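# Hang power strip level on two screws, narrow slot ends up

## Task

Put the power strip's keyhole slots over the two screws so that it stays hanging level with nothing holding it, oriented so the narrow end of each keyhole slot is uppermost.

## Robot and tools

Robot: two arms, left_arm and right_arm, each ending in a two-finger gripper. Calibrated bases in the scene frame: left_arm at (-0.023, +0.289, +0.020) m, quat_wxyz (+1.000, 0, 0, +0.029); right_arm at (+0.008, -0.239, +0.040) m, quat_wxyz (+1.000, 0, 0, +0.016). A camera stand sits behind the arms.

Scene frame: origin at table-top height, halfway between the nominal bases. +x points out over the table, +z up, and left_arm is on the +y side. Arm names do not match image sides. On each gripper the fingers point along its +z, and they open and close along its y. end_effector_position is the point between the pads, roughly 1 cm short of the fingertips. Reported positions (metres) and end_effector_quat_wxyz are in the scene frame and may be a few cm off, more at long reach.

Row layout, shared by execute_actions and move: one flat list of 14 numbers covering both arms, each within [-1, 1]. Numbers 1-7 are left_arm: dx, dy, dz, rx, ry, rz, opening. Numbers 8-14 are the same for right_arm. dx..rz are an offset, not a pose: they are measured from that arm's Hand target as it stood when the action or move began, along that Hand target's own axes. 1.0 equals 0.6 m for dx, dy, dz and 180 degrees for rx, ry, rz, which form a single rotation vector. All zeros re-requests the current Hand target. Opening is absolute: +1 fully open (0.094 m), -1 closed. Always send each gripper the opening it should keep; a 0 there half-closes it.

execute_actions(actions, cameras): actions is a list of actions; each action is up to 15 rows, one per 1/30 s step, and a short action repeats its last row to fill 15 steps. Every row in an action is measured from the action's start pose, not from the row before; the next action starts fresh from the new Hand target, so sending the same offset again moves further. An empty actions list returns state plus all camera images. cameras: list of names, ["all"], or [] for none; an unknown name voids the call.

move(target, speed, blend, opening_speed, grip_force, blocking, cameras): straight-line paths for both grippers. target is one 14-number row or up to 15 rows; all rows count from the same starting Hand targets. speed in m/s, 0.002 to 2.9, default 0.25 (turns up to twice that in rad/s), one value or one per target. blend in m rounds corners in a list; 0 stops at each. opening_speed is per second on the -1..+1 scale, at least 0.2; use it to close gently. grip_force is newtons per pad, 10 to 50 (50 = full), per arm or one value; it persists, and lower forces close slowly. blocking=false returns after about 0.5 s while the move continues. Moves ignore obstacles and the other arm, take up to 10 s, and end with a move: line (done, off_target, moving, held, fault, plus limits such as paced or held). done means within 10 mm and 2 degrees; neither done nor off_target says anything about contact.

wait(seconds 0 to 10) lets time pass holding the last commands. stop brakes a running move. zoom_image(camera, region [x0, y0, x1, y1] in pixels, at most 504 by 504) enlarges part of that camera's latest image. finished_scene(scene) ends the scene irreversibly; pass the current scene number.

Cameras, all 672x504: cam_head_left, cam_head_right, cam_high, cam_low, cam_left_wrist, cam_right_wrist.

Results: Hand target is the last commanded pose after clipping; the gripper often rests short of it by up to a few cm because of friction and weight, and resending (even zeros) or adding the missing offset closes the gap. Orientation commands are clipped to 40 degrees from the measured one per step. grip_measured uses the opening scale; empty it reads up to about 2.5 mm wide, and on a hard part about 3 mm narrower. Joint velocities may read within noise. Joint torques include gravity, have offsets, and wrap at ±28 N m for joints 1-3. Tool commands shows current commands. MOTOR HOT appears at 75 °C; at 90 °C the arm folds and idles; avoid long stretched holds or pushing into unreachable poses.

Joint ranges (rad): waist -2.618 to 3.054, shoulder 0 to 3.142, elbow 0 to 3.142 (straight 2.901), wrist pitch and yaw -1.571 to 1.571, wrist roll -2.094 to 2.094.

Cautions: do not let the strip drop, fall far or leave the table; never release it while it moves. Approach the screws slowly; faster motion and targets far past contact push harder, and an arm blocked by something keeps pushing until commanded back past its gripper. Keep the arms, grippers and wrist-camera cables off each other; a press between arms can fail the task, and cable contact counts as touching. Route paths around, not near, an arm's own base. Loose objects may get brief nudges. Before finishing, let go and check the strip hangs level by itself.

Each tool is called after "Emit:" as name([rows], argument=value, ...), one row to a line, values as JSON.

## Session

Emit:
execute_actions(actions=[])

Scene clock: 0.00 s.
left_arm: end_effector_position=(+0.3766, +0.3122, +0.1311) grip_measured=+1.000 end_effector_quat_wxyz=(+0.612, -0.032, +0.789, +0.040) | right_arm: end_effector_position=(+0.4128, -0.2639, +0.1612) grip_measured=+1.000 end_effector_quat_wxyz=(+0.601, +0.102, +0.790, -0.070)
Joint positions: left_arm=[-0.045 1.558 0.342 0.966 -0.09 0.002 0.094] | right_arm=[0.036 1.518 0.41 0.823 0.299 0.099 0.094]
Joint velocities: within noise
Joint torques (N m): no reading
Heat: left arm: 38 °C; right arm: 33 °C.
Hand target: left_arm +0.3779, +0.3122, +0.1344; +0.615, -0.032, +0.787, +0.041 | right_arm +0.4153, -0.2640, +0.1687; +0.609, +0.104, +0.784, -0.069
Tool commands: left_gripper/opening=+1.0 right_gripper/opening=+1.0

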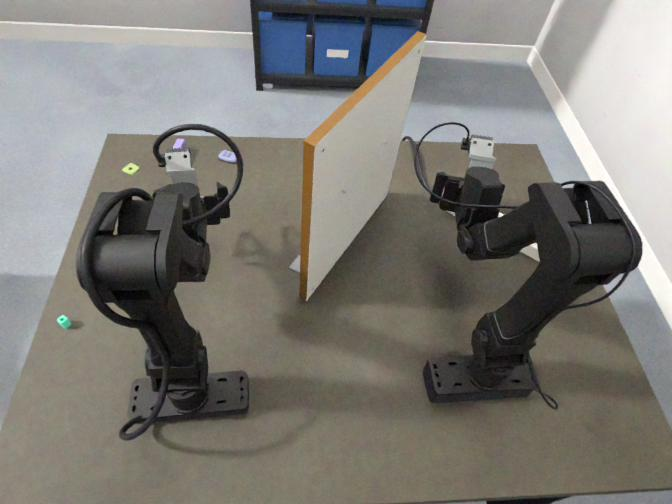

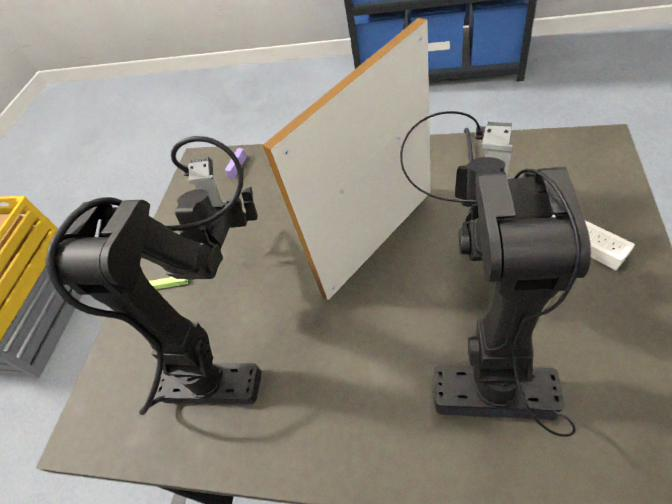

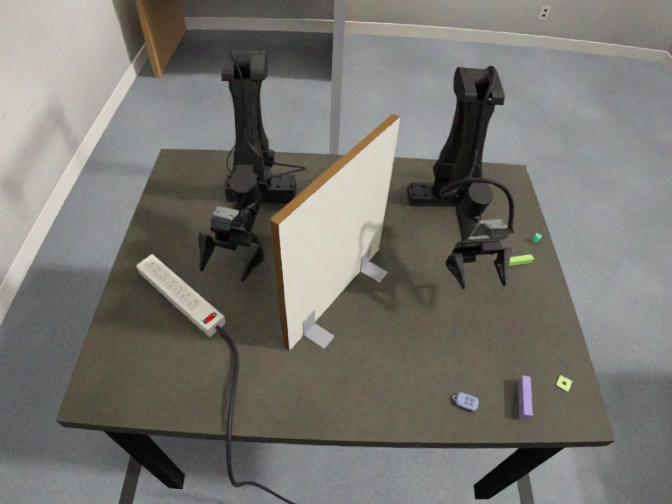

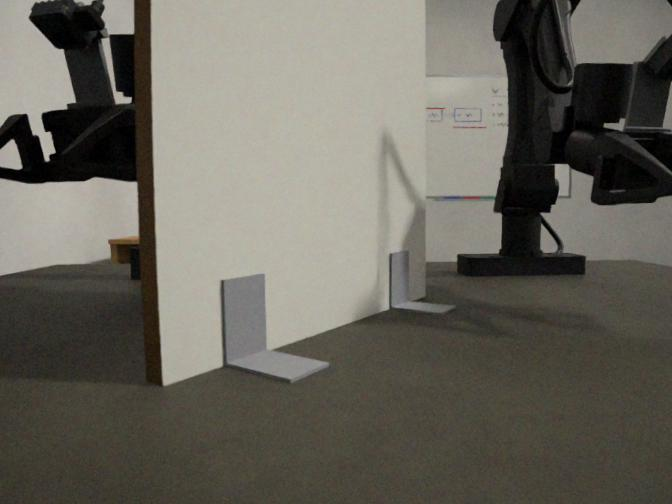

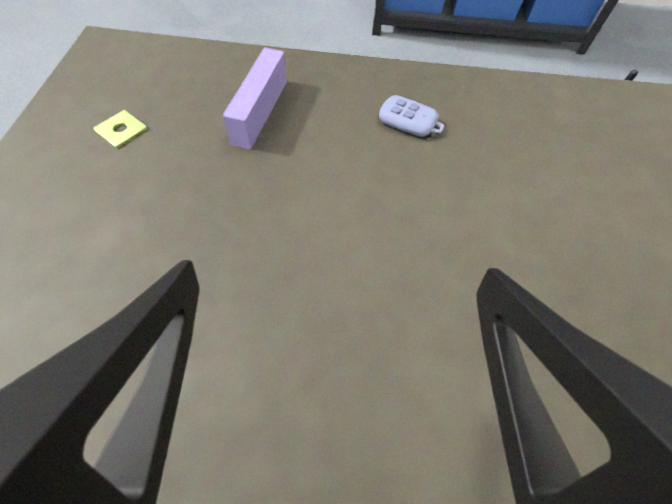

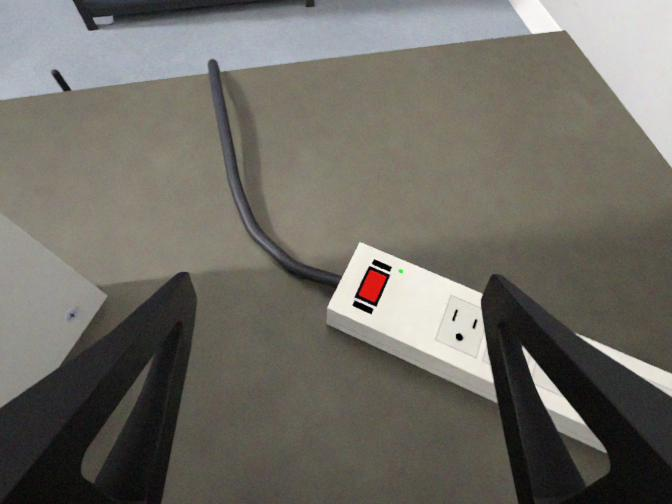

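Emit:
zoom_image(camera="cam_head_right", region=[250, 10, 470, 310])

Emit:
zoom_image(camera="cam_head_left", region=[270, 20, 450, 310])

Emit:
zoom_image(camera="cam_high", region=[120, 230, 320, 430])

Emit:
zoom_image(camera="cam_right_wrist", region=[0, 200, 250, 400])

Scaled by 1.680.

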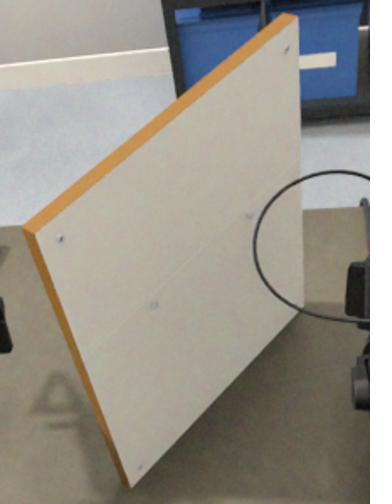

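Scaled by 1.738.

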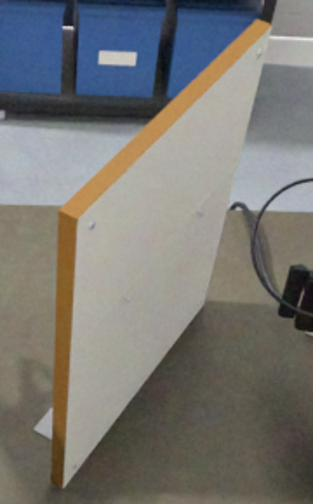

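Scaled by 2.520.

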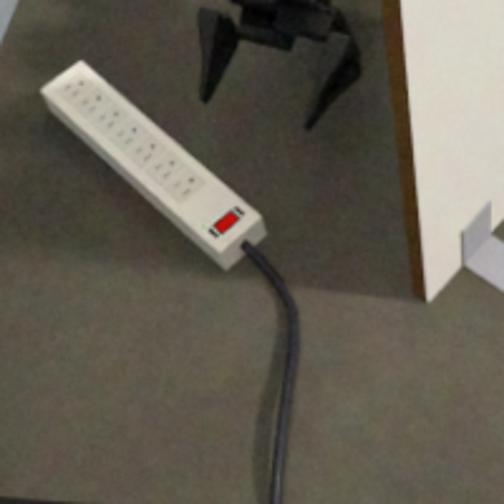

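Scaled by 2.016.

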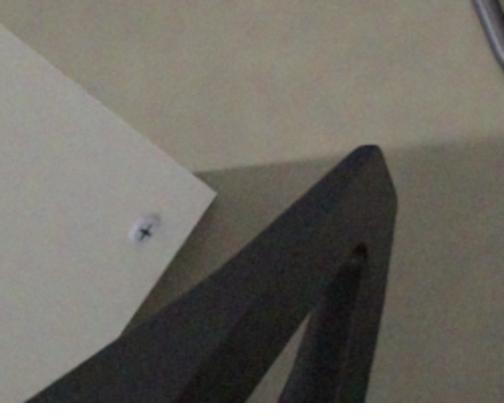

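Emit:
move(target=[0,0,0,0,0,0,1, -0.1055,-0.297,-0.153,-0.1956,0.388,-0.2615,1], speed=0.35, cameras=["cam_right_wrist","cam_head_right","cam_high"])

Scene clock: 103.67 s.
left_arm: end_effector_position=(+0.3766, +0.3122, +0.1311) grip_measured=+1.000 end_effector_quat_wxyz=(+0.612, -0.032, +0.789, +0.040) | right_arm: end_effector_position=(+0.2975, -0.4172, +0.2440) grip_measured=+1.000 end_effector_quat_wxyz=(+0.030, -0.345, +0.938, -0.037)
Joint positions: left_arm=[-0.045 1.558 0.342 0.966 -0.09 0.002 0.094] | right_arm=[-0.587 1.785 1.856 -1.547 -0.001 -1.26 0.094]
Joint torques (N m): left_arm=[-0.05 -6.91 6.54 2.22 -0.03 -0.01] | right_arm=[-0.34 -6.16 8.35 0.29 -0.02 -0.08]
Heat: left arm: 38 °C; right arm: 39 °C.
Hand target: left_arm +0.3779, +0.3122, +0.1344; +0.615, -0.032, +0.787, +0.041 | right_arm +0.3002, -0.4203, +0.2496; +0.001, -0.347, +0.938, +0.000
Off the commanded pose: left_arm 0.004 m, 0 deg | right_arm 0.007 m, 5 deg.
joint sent to its limit (right arm) — joint 4 (wrist pitch), lower limit. The joint targets are off in orientation, not in position.
move: off_target (right_arm)
Images, in order (width x height): cam_head_right 672x504, cam_high 672x504, cam_right_wrist 672x504.

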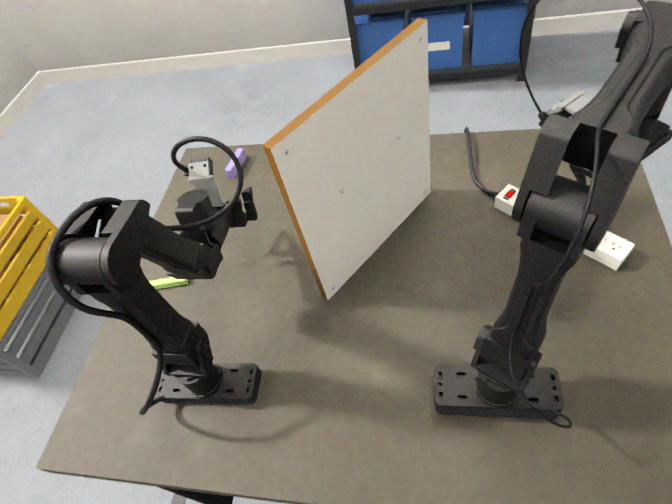

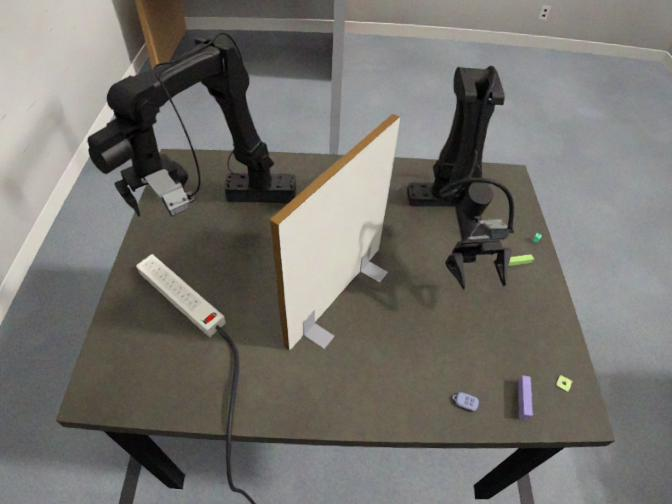

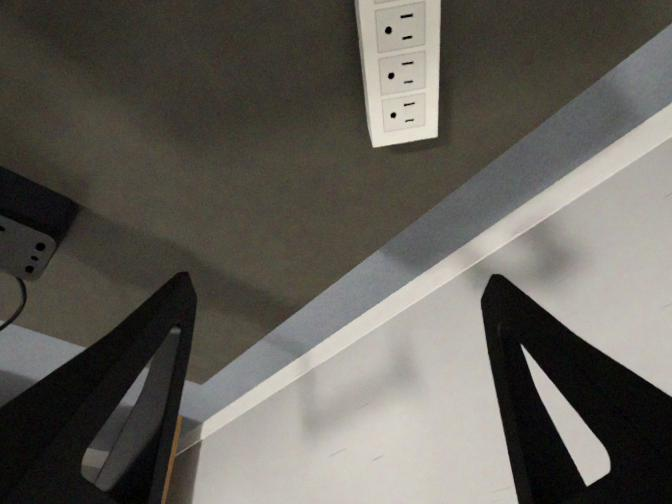

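Emit:
zoom_image(camera="cam_right_wrist", region=[320, 0, 480, 160])

Emit:
zoom_image(camera="cam_head_right", region=[440, 100, 660, 290])

Emit:
zoom_image(camera="cam_high", region=[120, 230, 300, 400])

Scaled by 3.150.

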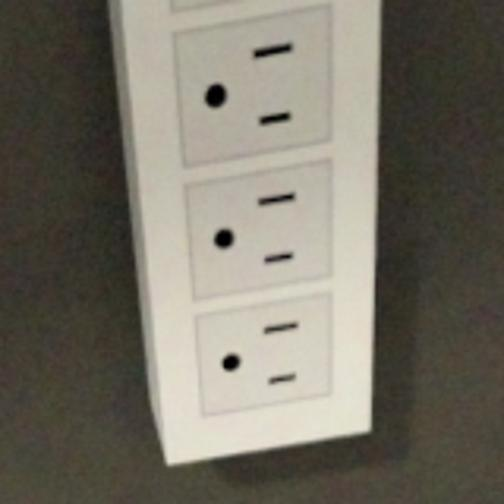

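Scaled by 2.291.

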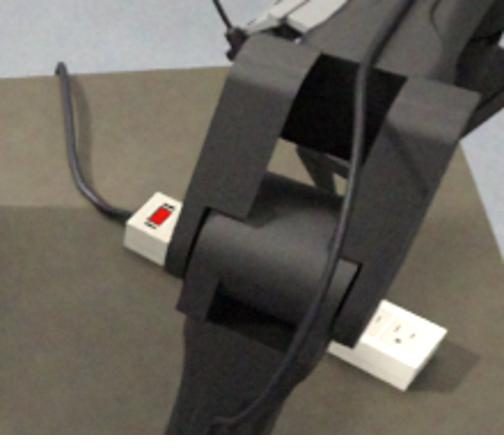

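Scaled by 2.800.

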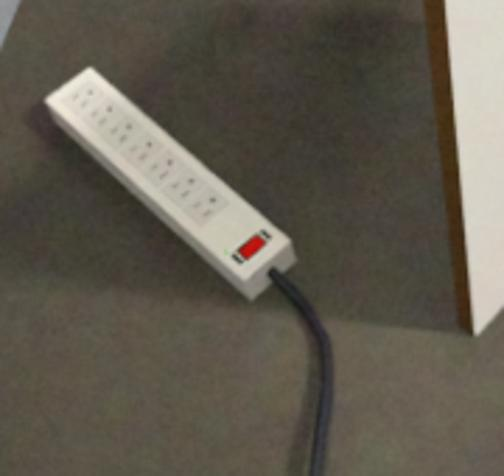

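Emit:
wait(seconds=0.1, cameras=["cam_head_left"])

Emit:
zoom_image(camera="cam_head_left", region=[370, 110, 590, 290])

Scene clock: 137.57 s.
left_arm: end_effector_position=(+0.3766, +0.3122, +0.1311) grip_measured=+1.000 end_effector_quat_wxyz=(+0.612, -0.032, +0.789, +0.040) | right_arm: end_effector_position=(+0.2974, -0.4172, +0.2440) grip_measured=+1.000 end_effector_quat_wxyz=(+0.029, -0.345, +0.937, -0.037)
Joint positions: left_arm=[-0.045 1.558 0.342 0.966 -0.09 0.002 0.094] | right_arm=[-0.587 1.785 1.856 -1.547 0 -1.261 0.094]
Joint torques (N m): left_arm=[-0.03 -6.91 6.54 2.22 -0.04 -0.01] | right_arm=[-0.39 -6.2 8.4 0.27 -0.02 -0.06]
Heat: left arm: 38 °C; right arm: 39 °C.
Hand target: left_arm +0.3779, +0.3122, +0.1344; +0.615, -0.032, +0.787, +0.041 | right_arm +0.3001, -0.4203, +0.2496; +0.000, -0.347, +0.938, +0.000
Tool commands: left_gripper/opening=+1.0 right_gripper/opening=+1.0
Off the commanded pose: left_arm 0.004 m, 0 deg | right_arm 0.007 m, 5 deg.
wait: 0.10 s; at rest from the start
Images, in order (width x height): cam_head_left 672x504.

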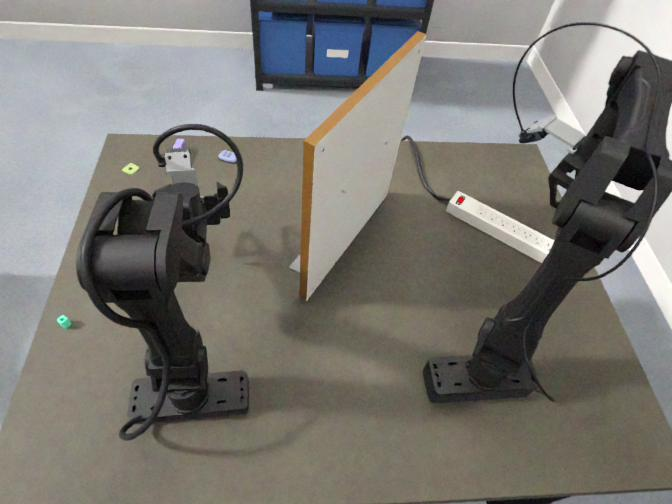

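Scaled by 2.291.

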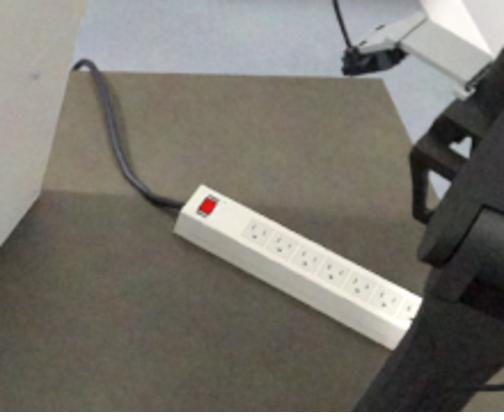

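Emit:
move(target=[0,0,0,0,0,0,1, -0.108,-0.038,0.2,0,0,-0.058,1], speed=0.25, cameras=["cam_right_wrist","cam_head_right","cam_high","cam_head_left"])

Scene clock: 149.53 s.
left_arm: end_effector_position=(+0.3766, +0.3122, +0.1311) grip_measured=+1.000 end_effector_quat_wxyz=(+0.612, -0.032, +0.789, +0.040) | right_arm: end_effector_position=(+0.3631, -0.3963, +0.1353) grip_measured=+1.000 end_effector_quat_wxyz=(+0.002, -0.426, +0.904, -0.005)
Joint positions: left_arm=[-0.045 1.558 0.342 0.966 -0.09 0.002 0.094] | right_arm=[-0.45 2.017 1.734 -1.278 0.003 -1.3 0.094]
Joint torques (N m): left_arm=[-0.03 -6.91 6.54 2.23 -0.04 -0.01] | right_arm=[0.13 -7.92 5.79 0.26 -0.06 -0.08]
Heat: left arm: 38 °C; right arm: 39 °C.
Hand target: left_arm +0.3779, +0.3122, +0.1344; +0.615, -0.032, +0.787, +0.041 | right_arm +0.3643, -0.3953, +0.1296; +0.001, -0.431, +0.903, +0.000
Off the commanded pose: left_arm 0.004 m, 0 deg | right_arm 0.006 m, 1 deg.
move: done
Images, in order (width x height): cam_head_left 672x504, cam_head_right 672x504, cam_high 672x504, cam_right_wrist 672x504.

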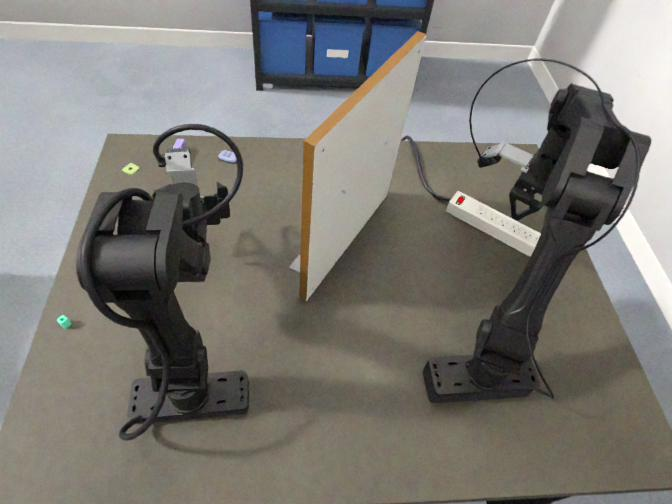

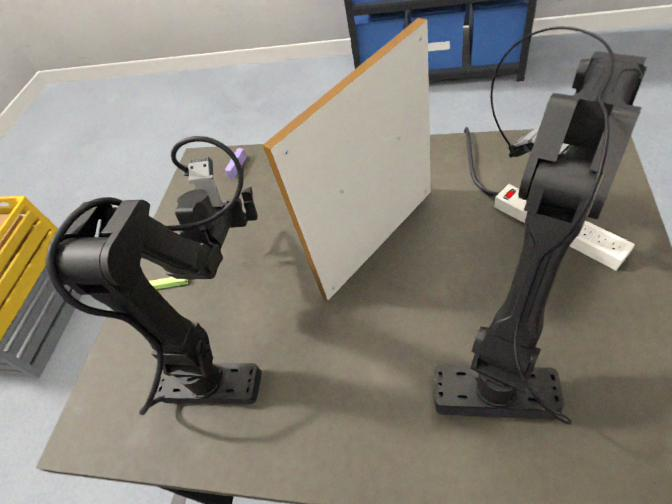

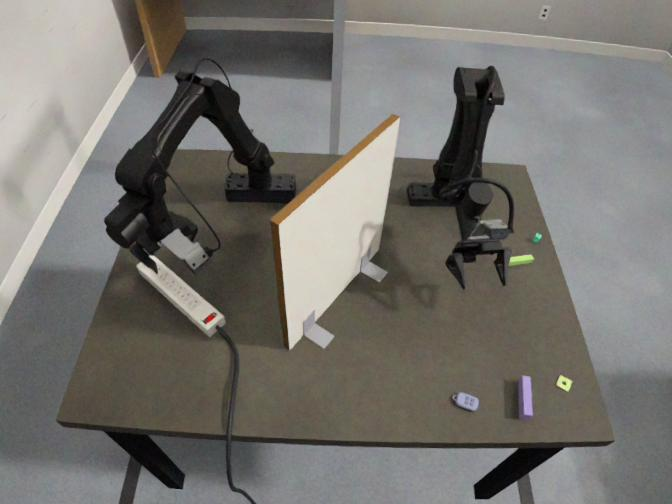

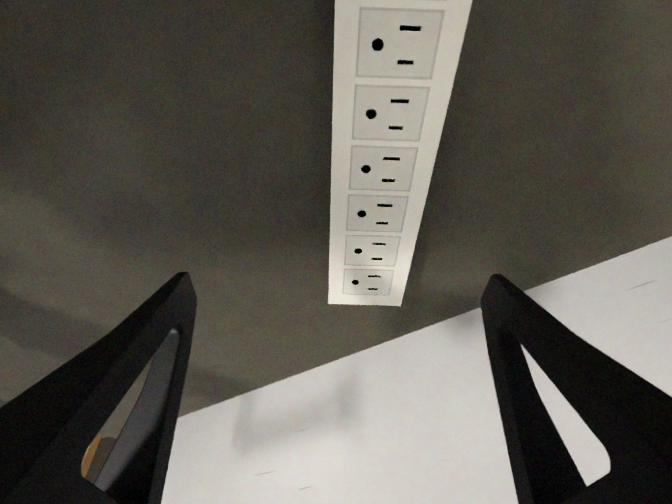

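Emit:
move(target=[0,0,0,0,0,0,1, 0,-0.041,0.095,0,0,0,1], speed=0.2, cameras=["cam_right_wrist"])

Scene clock: 163.50 s.
left_arm: end_effector_position=(+0.3766, +0.3122, +0.1311) grip_measured=+1.000 end_effector_quat_wxyz=(+0.612, -0.032, +0.789, +0.040) | right_arm: end_effector_position=(+0.3855, -0.4097, +0.0811) grip_measured=+1.000 end_effector_quat_wxyz=(+0.005, -0.430, +0.903, -0.008)
Joint positions: left_arm=[-0.045 1.558 0.342 0.966 -0.09 0.002 0.094] | right_arm=[-0.458 2.141 1.706 -1.118 0.003 -1.316 0.094]
Joint torques (N m): left_arm=[-0.05 -6.91 6.54 2.22 -0.04 -0.01] | right_arm=[-0.49 -8.42 5.52 0.27 -0.06 -0.04]
Heat: left arm: 38 °C; right arm: 39 °C.
Hand target: left_arm +0.3779, +0.3122, +0.1344; +0.615, -0.032, +0.787, +0.041 | right_arm +0.3834, -0.4108, +0.0726; +0.001, -0.430, +0.903, +0.000
Off the commanded pose: left_arm 0.004 m, 0 deg | right_arm 0.009 m, 1 deg.
move: done
Images, in order (width x height): cam_right_wrist 672x504.

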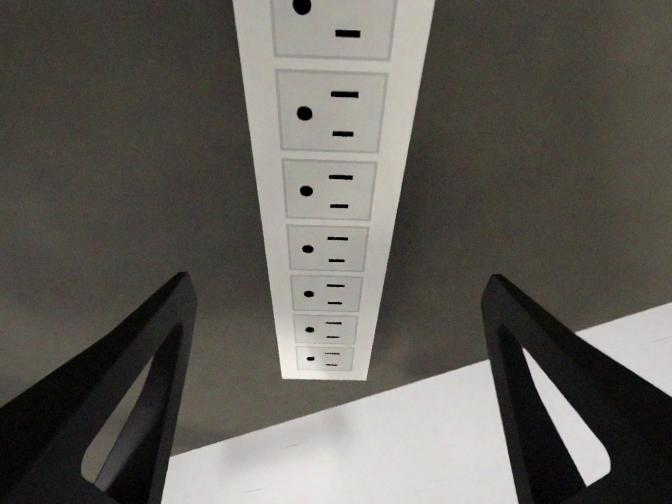

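Emit:
move(target=[0,0,0,0,0,0,1, -0.0133,0.0033,0.098,0,0,0.01,1], speed=0.12, cameras=["cam_right_wrist","cam_high"])

Scene clock: 172.37 s.
left_arm: end_effector_position=(+0.3766, +0.3122, +0.1311) grip_measured=+1.000 end_effector_quat_wxyz=(+0.612, -0.032, +0.789, +0.040) | right_arm: end_effector_position=(+0.3895, -0.4079, +0.0245) grip_measured=+1.000 end_effector_quat_wxyz=(+0.007, -0.417, +0.909, -0.010)
Joint positions: left_arm=[-0.045 1.558 0.342 0.966 -0.09 0.002 0.094] | right_arm=[-0.45 2.211 1.584 -0.92 0.003 -1.278 0.094]
Joint torques (N m): left_arm=[-0.05 -6.91 6.56 2.22 -0.04 -0.01] | right_arm=[0.43 -8.4 4.96 0.29 -0.06 0.05]
Heat: left arm: 38 °C; right arm: 38 °C.
Hand target: left_arm +0.3779, +0.3122, +0.1344; +0.615, -0.032, +0.787, +0.041 | right_arm +0.3869, -0.4032, +0.0137; +0.000, -0.416, +0.909, +0.001
Off the commanded pose: left_arm 0.004 m, 0 deg | right_arm 0.012 m, 1 deg.
move: off_target (right_arm)
Images, in order (width x height): cam_high 672x504, cam_right_wrist 672x504.

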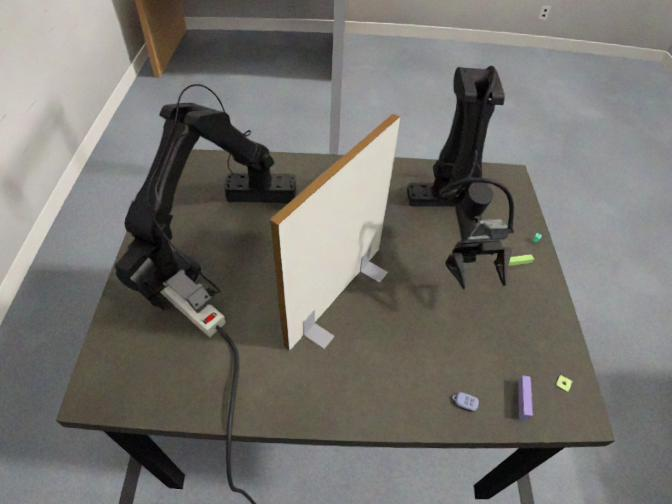

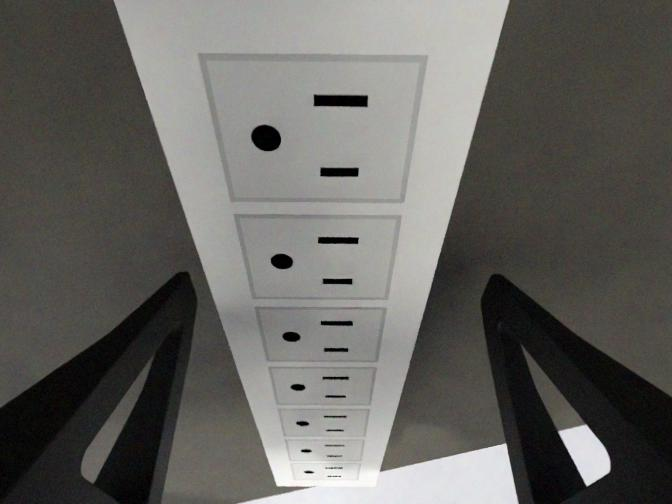

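Emit:
move(target=[0,0,0,0,0,0,1, 0,0.0065,0.003,0,0,0,1], speed=0.12, cameras=["cam_right_wrist"])

Scene clock: 178.53 s.
left_arm: end_effector_position=(+0.3766, +0.3122, +0.1311) grip_measured=+1.000 end_effector_quat_wxyz=(+0.612, -0.032, +0.789, +0.040) | right_arm: end_effector_position=(+0.3866, -0.4066, +0.0199) grip_measured=+1.000 end_effector_quat_wxyz=(+0.005, -0.415, +0.910, -0.008)
Joint positions: left_arm=[-0.045 1.558 0.342 0.966 -0.09 0.002 0.094] | right_arm=[-0.45 2.211 1.565 -0.906 0.003 -1.275 0.094]
Joint torques (N m): left_arm=[-0.05 -6.91 6.54 2.22 -0.04 -0.01] | right_arm=[0.59 -9.1 4.57 0.29 -0.06 0.05]
Heat: left arm: 38 °C; right arm: 38 °C.
Hand target: left_arm +0.3779, +0.3122, +0.1344; +0.615, -0.032, +0.787, +0.041 | right_arm +0.3840, -0.4007, +0.0120; +0.000, -0.416, +0.909, +0.000
Off the commanded pose: left_arm 0.004 m, 0 deg | right_arm 0.010 m, 1 deg.
move: done
Images, in order (width x height): cam_right_wrist 672x504.

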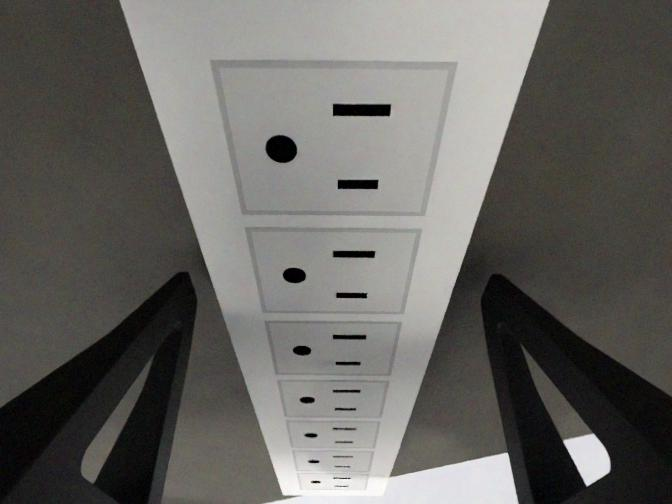

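Emit:
move(target=[0,0,0,0,0,0,1, 0,0,0,0,0,0,-0.3], grip_force=30, opening_speed=0.5, cameras=["cam_right_wrist"])

Scene clock: 184.13 s.
left_arm: end_effector_position=(+0.3766, +0.3122, +0.1311) grip_measured=+1.000 end_effector_quat_wxyz=(+0.612, -0.032, +0.789, +0.040) | right_arm: end_effector_position=(+0.3870, -0.4060, +0.0199) grip_measured=+0.074 end_effector_quat_wxyz=(+0.005, -0.416, +0.909, -0.008)
Joint positions: left_arm=[-0.045 1.558 0.342 0.966 -0.09 0.002 0.094] | right_arm=[-0.448 2.211 1.565 -0.905 0.003 -1.275 0.05]
Joint torques (N m): left_arm=[-0.03 -6.91 6.53 2.22 -0.04 -0.01] | right_arm=[0.58 -9.09 4.57 0.29 -0.05 0.07]
Heat: left arm: 38 °C; right arm: 37 °C.
Hand target: left_arm +0.3779, +0.3122, +0.1344; +0.615, -0.032, +0.787, +0.041 | right_arm +0.3840, -0.4007, +0.0120; +0.000, -0.416, +0.909, +0.000
Off the commanded pose: left_arm 0.004 m, 0 deg | right_arm 0.010 m, 1 deg.
grip_force (N): 30, 30
move: done
Images, in order (width x height): cam_right_wrist 672x504.

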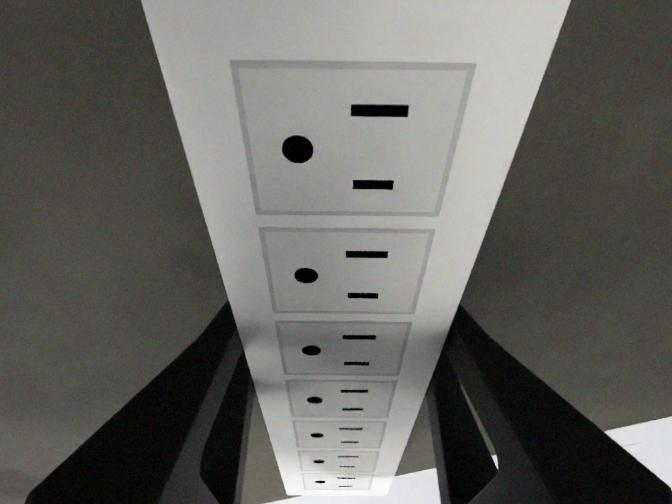

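Emit:
move([
  [0,0,0,0,0,0,1, 0,0,-0.2,0,0,0,-0.3],
  [0,0,0,0,0,0,1, -0.107,0.057,-0.447,0.5818,-0.2164,-0.1518,-0.3],
], speed=[0.12,0.25], blend=[0.03,0], cameras=["all"])

Scene clock: 200.47 s.
left_arm: end_effector_position=(+0.3766, +0.3122, +0.1311) grip_measured=+1.000 end_effector_quat_wxyz=(+0.612, -0.032, +0.789, +0.040) | right_arm: end_effector_position=(+0.4016, -0.3343, +0.2482) grip_measured=+0.071 end_effector_quat_wxyz=(+0.532, -0.446, +0.463, -0.552)
Joint positions: left_arm=[-0.045 1.558 0.342 0.966 -0.09 0.002 0.094] | right_arm=[-0.426 1.638 0.353 1.473 -0.351 -1.506 0.05]
Joint torques (N m): left_arm=[-0.03 -6.91 6.54 2.22 -0.04 -0.01] | right_arm=[-0.28 -4.44 6.24 2.78 -0.29 0.49]
Heat: left arm: 38 °C; right arm: 37 °C.
Hand target: left_arm +0.3779, +0.3122, +0.1344; +0.615, -0.032, +0.787, +0.041 | right_arm +0.3999, -0.3300, +0.2804; +0.580, -0.405, +0.405, -0.579
Off the commanded pose: left_arm 0.004 m, 0 deg | right_arm 0.032 m, 10 deg.
joint sent to its limit (right arm) — joint 4 (wrist pitch), upper limit. The joint targets are off in orientation, not in position.
grip_force (N): 30, 30
move: off_target (right_arm)

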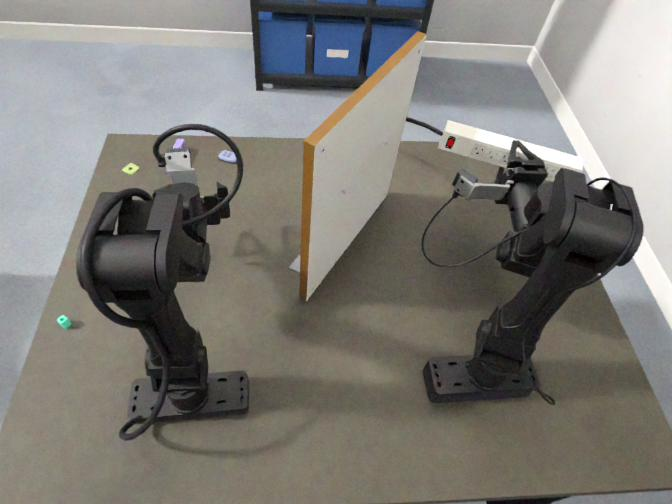

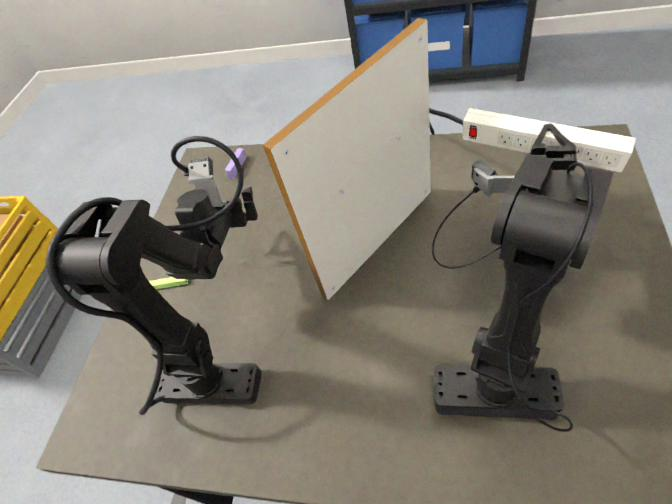

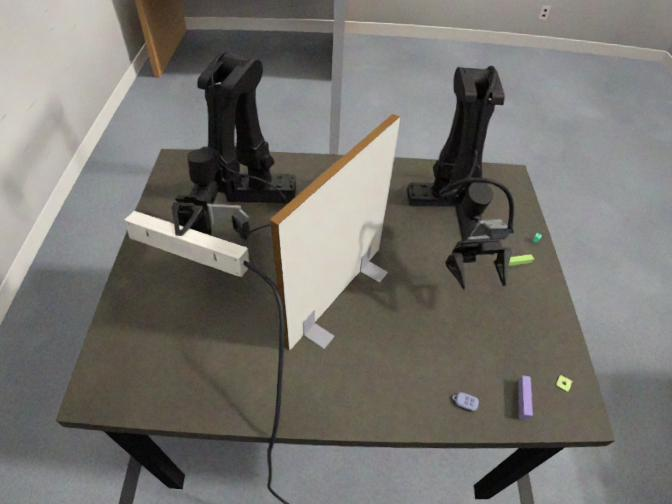

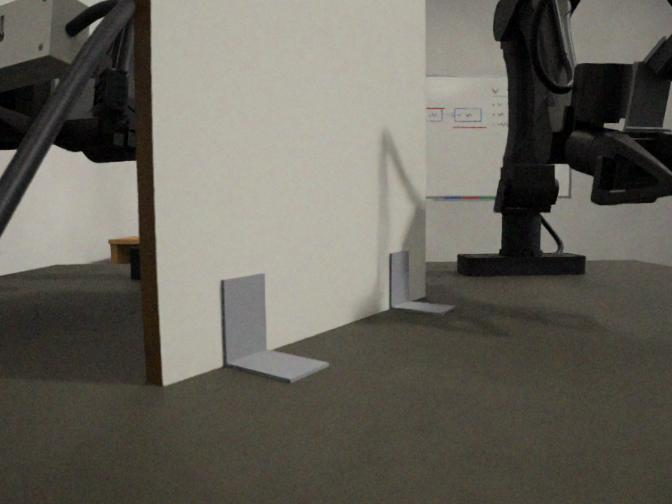

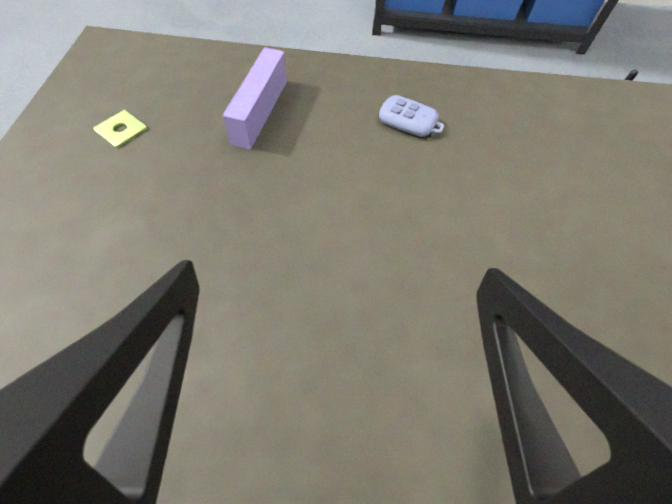

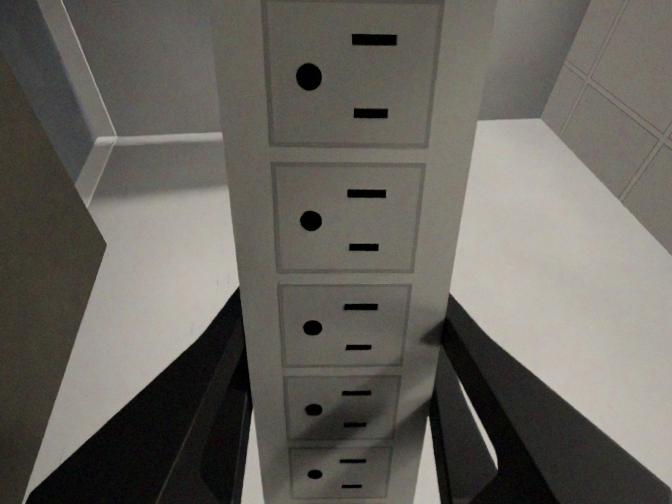

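Emit:
zoom_image(camera="cam_high", region=[110, 190, 270, 310])

Emit:
zoom_image(camera="cam_high", region=[190, 230, 260, 280])

Emit:
zoom_image(camera="cam_high", region=[120, 205, 190, 255])

Scaled by 3.150.

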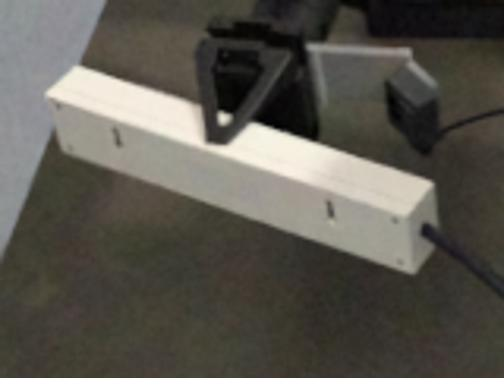

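Scaled by 7.200.

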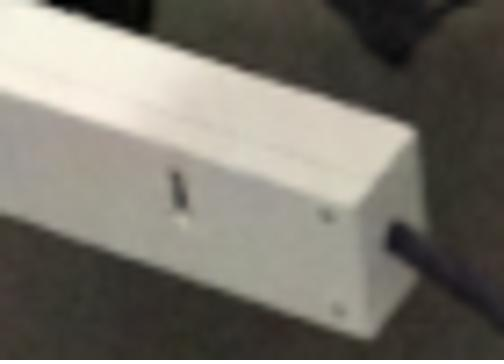

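Scaled by 7.200.

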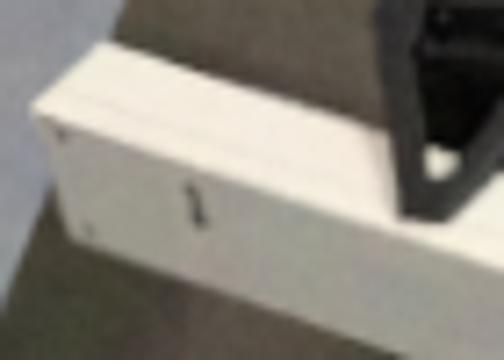

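Emit:
move(target=[-0.2565,-0.5412,0.1763,0.5379,-0.1695,-0.0583,1, -0.1,0.1517,0.1222,-0.1053,-0.2475,0.0436,-0.3], speed=[0.22], grip_force=[50,50], cameras=["cam_left_wrist","cam_high","cam_head_left","cam_head_right","cam_right_wrist"])

Scene clock: 286.27 s.
left_arm: end_effector_position=(+0.5519, -0.0002, +0.2538) grip_measured=+1.000 end_effector_quat_wxyz=(+0.598, +0.363, +0.415, -0.582) | right_arm: end_effector_position=(+0.5042, -0.2922, +0.2096) grip_measured=+0.059 end_effector_quat_wxyz=(+0.631, -0.638, +0.323, -0.300)
Joint positions: left_arm=[-0.278 3.109 2.782 1.292 1.074 -0.957 0.094] | right_arm=[-0.468 2.038 1.023 0.963 -1.095 -1.591 0.05]
Joint torques (N m): left_arm=[-0.03 -16.43 10.14 1.15 -0.54 0] | right_arm=[1.57 -7.94 8.38 1.71 -1.31 0.09]
Heat: left arm: 39 °C; right arm: 42 °C.
Hand target: left_arm +0.5498, +0.0003, +0.2504; +0.597, +0.380, +0.379, -0.597 | right_arm +0.5000, -0.2700, +0.2201; +0.654, -0.653, +0.270, -0.271
Off the commanded pose: left_arm 0.004 m, 5 deg | right_arm 0.025 m, 8 deg.
joint sent to its limit (left arm) — joint 2 (shoulder), upper limit. The joint targets are off in orientation, not in position.
move: off_target (left_arm, right_arm)
Images, in order (width x height): cam_head_left 672x504, cam_head_right 672x504, cam_high 672x504, cam_left_wrist 672x504, cam_right_wrist 672x504.

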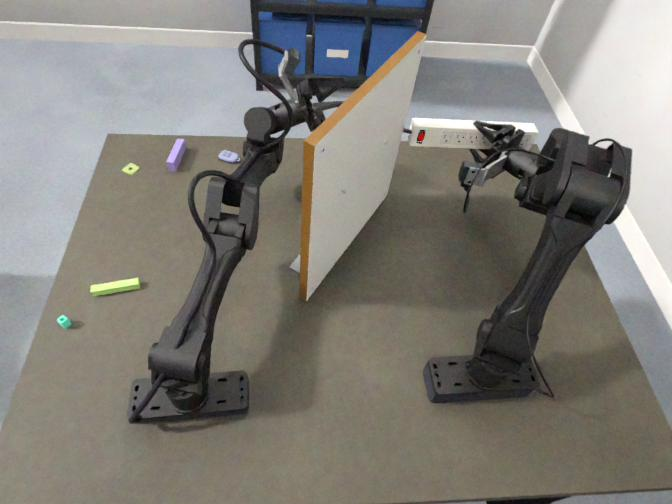

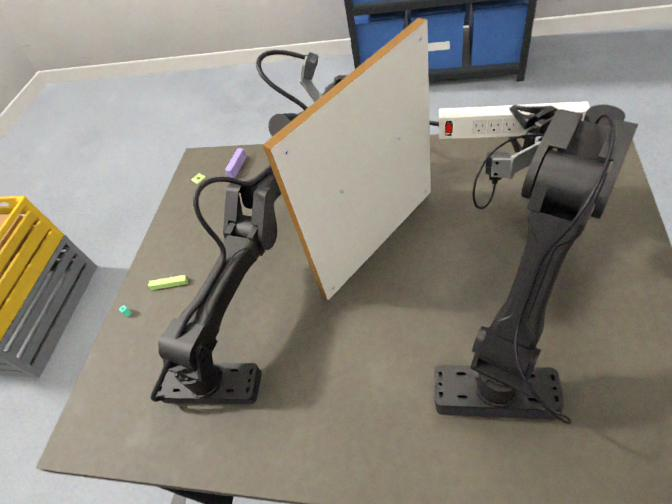

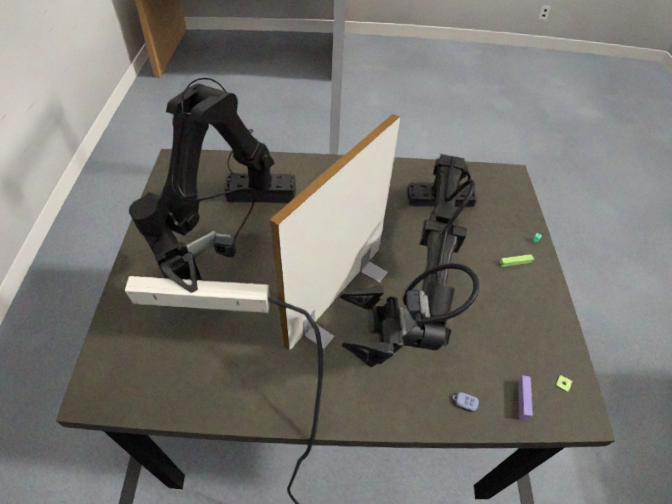

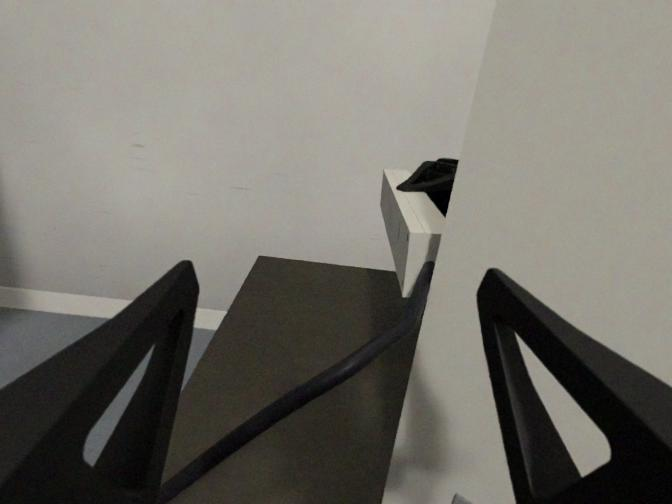

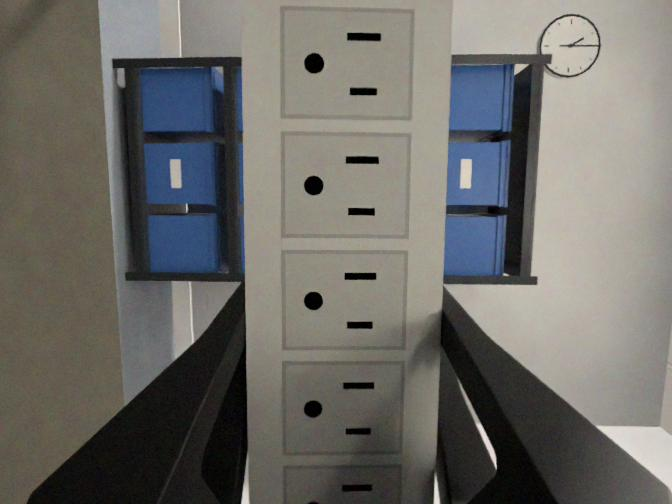

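Emit:
zoom_image(camera="cam_high", region=[115, 260, 285, 330])

Emit:
zoom_image(camera="cam_left_wrist", region=[370, 150, 470, 310])

Scaled by 2.965.

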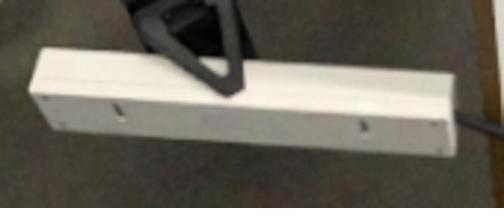

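Scaled by 3.150.

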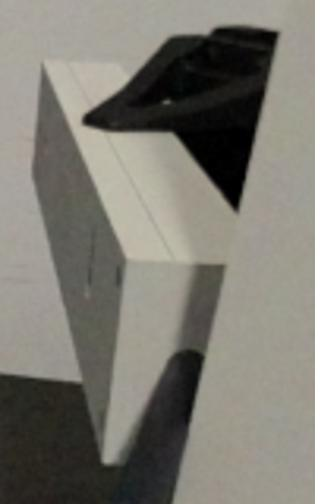

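Emit:
wait(seconds=0.1, cameras=["cam_low"])

Scene clock: 297.97 s.
left_arm: end_effector_position=(+0.5519, -0.0002, +0.2537) grip_measured=+1.000 end_effector_quat_wxyz=(+0.598, +0.363, +0.415, -0.582) | right_arm: end_effector_position=(+0.5042, -0.2922, +0.2096) grip_measured=+0.059 end_effector_quat_wxyz=(+0.631, -0.638, +0.323, -0.300)
Joint positions: left_arm=[-0.278 3.109 2.782 1.292 1.074 -0.957 0.094] | right_arm=[-0.468 2.038 1.023 0.963 -1.095 -1.591 0.05]
Joint torques (N m): left_arm=[-0.12 -16.43 10.15 1.13 -0.53 -0.02] | right_arm=[1.63 -7.95 8.43 1.65 -1.28 0.08]
Heat: left arm: 39 °C; right arm: 40 °C.
Hand target: left_arm +0.5498, +0.0003, +0.2504; +0.597, +0.380, +0.379, -0.597 | right_arm +0.5000, -0.2700, +0.2201; +0.654, -0.653, +0.270, -0.271
Tool commands: left_gripper/opening=+1.0 right_gripper/opening=-0.3
Off the commanded pose: left_arm 0.004 m, 5 deg | right_arm 0.025 m, 8 deg.
wait: 0.10 s; at rest from the start
Images, in order (width x height): cam_low 672x504.

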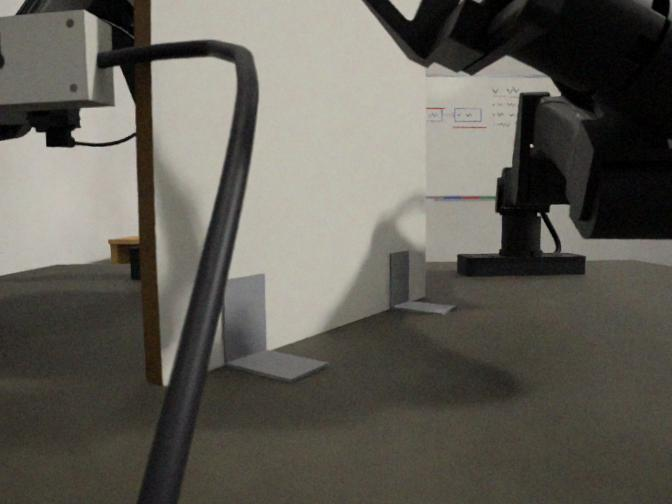

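Emit:
move(target=[-0.106,-0.083,-0.2265,0,0,0,1, -0.0354,0.033,0.106,0,0,0,-0.3], speed=0.2, cameras=["cam_low","cam_high"])

Emit:
zoom_image(camera="cam_low", region=[0, 0, 200, 150])

Scene clock: 310.03 s.
left_arm: end_effector_position=(+0.5492, +0.1455, +0.2204) grip_measured=+1.000 end_effector_quat_wxyz=(+0.455, +0.422, +0.568, -0.540) | right_arm: end_effector_position=(+0.5308, -0.2683, +0.1992) grip_measured=+0.059 end_effector_quat_wxyz=(+0.625, -0.628, +0.334, -0.322)
Joint positions: left_arm=[0.004 3.08 2.845 1.418 1.574 -1.414 0.094] | right_arm=[-0.374 2.1 1.047 1.031 -0.949 -1.575 0.05]
Joint torques (N m): left_arm=[-0.53 -21.96 9.02 2.01 -0.74 -0.01] | right_arm=[6.9 -7.27 7.68 1.69 -1.13 0.03]
Heat: left arm: 39 °C; right arm: 40 °C.
Hand target: left_arm +0.5001, +0.1503, +0.2503; +0.597, +0.380, +0.379, -0.597 | right_arm +0.5299, -0.2099, +0.2001; +0.654, -0.653, +0.270, -0.271
Off the commanded pose: left_arm 0.058 m, 28 deg | right_arm 0.058 m, 10 deg.
elbow stopped short (left arm): the move would have taken joint 3 (elbow) straighter than the controller allows.
joint sent to its limit (left arm) — joint 4 (wrist pitch), upper limit. The joint targets are off in position and orientation.
move: off_target (left_arm, right_arm)
Images, in order (width x height): cam_high 672x504, cam_low 672x504.

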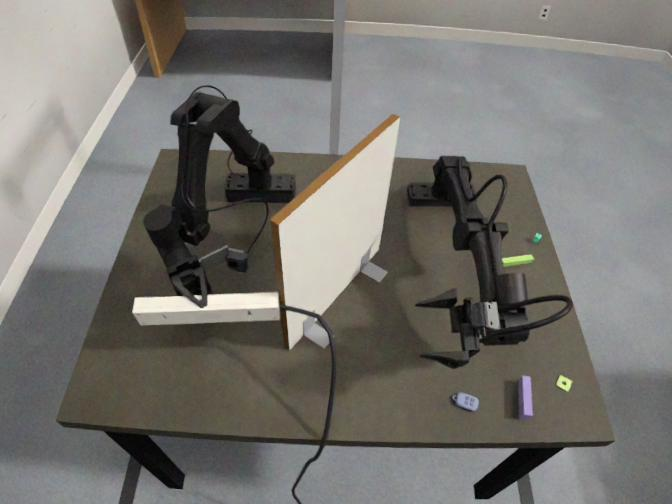

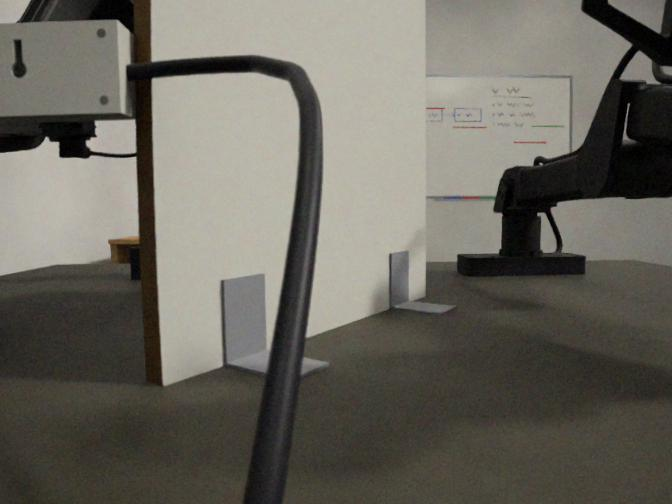

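Scaled by 2.520.

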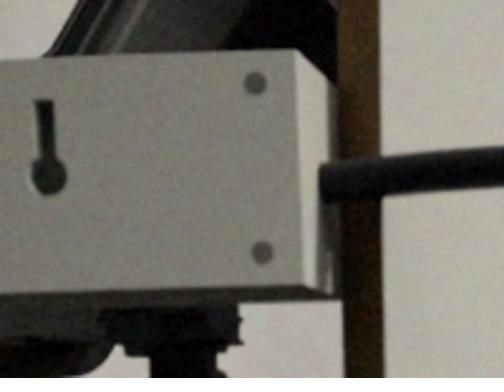

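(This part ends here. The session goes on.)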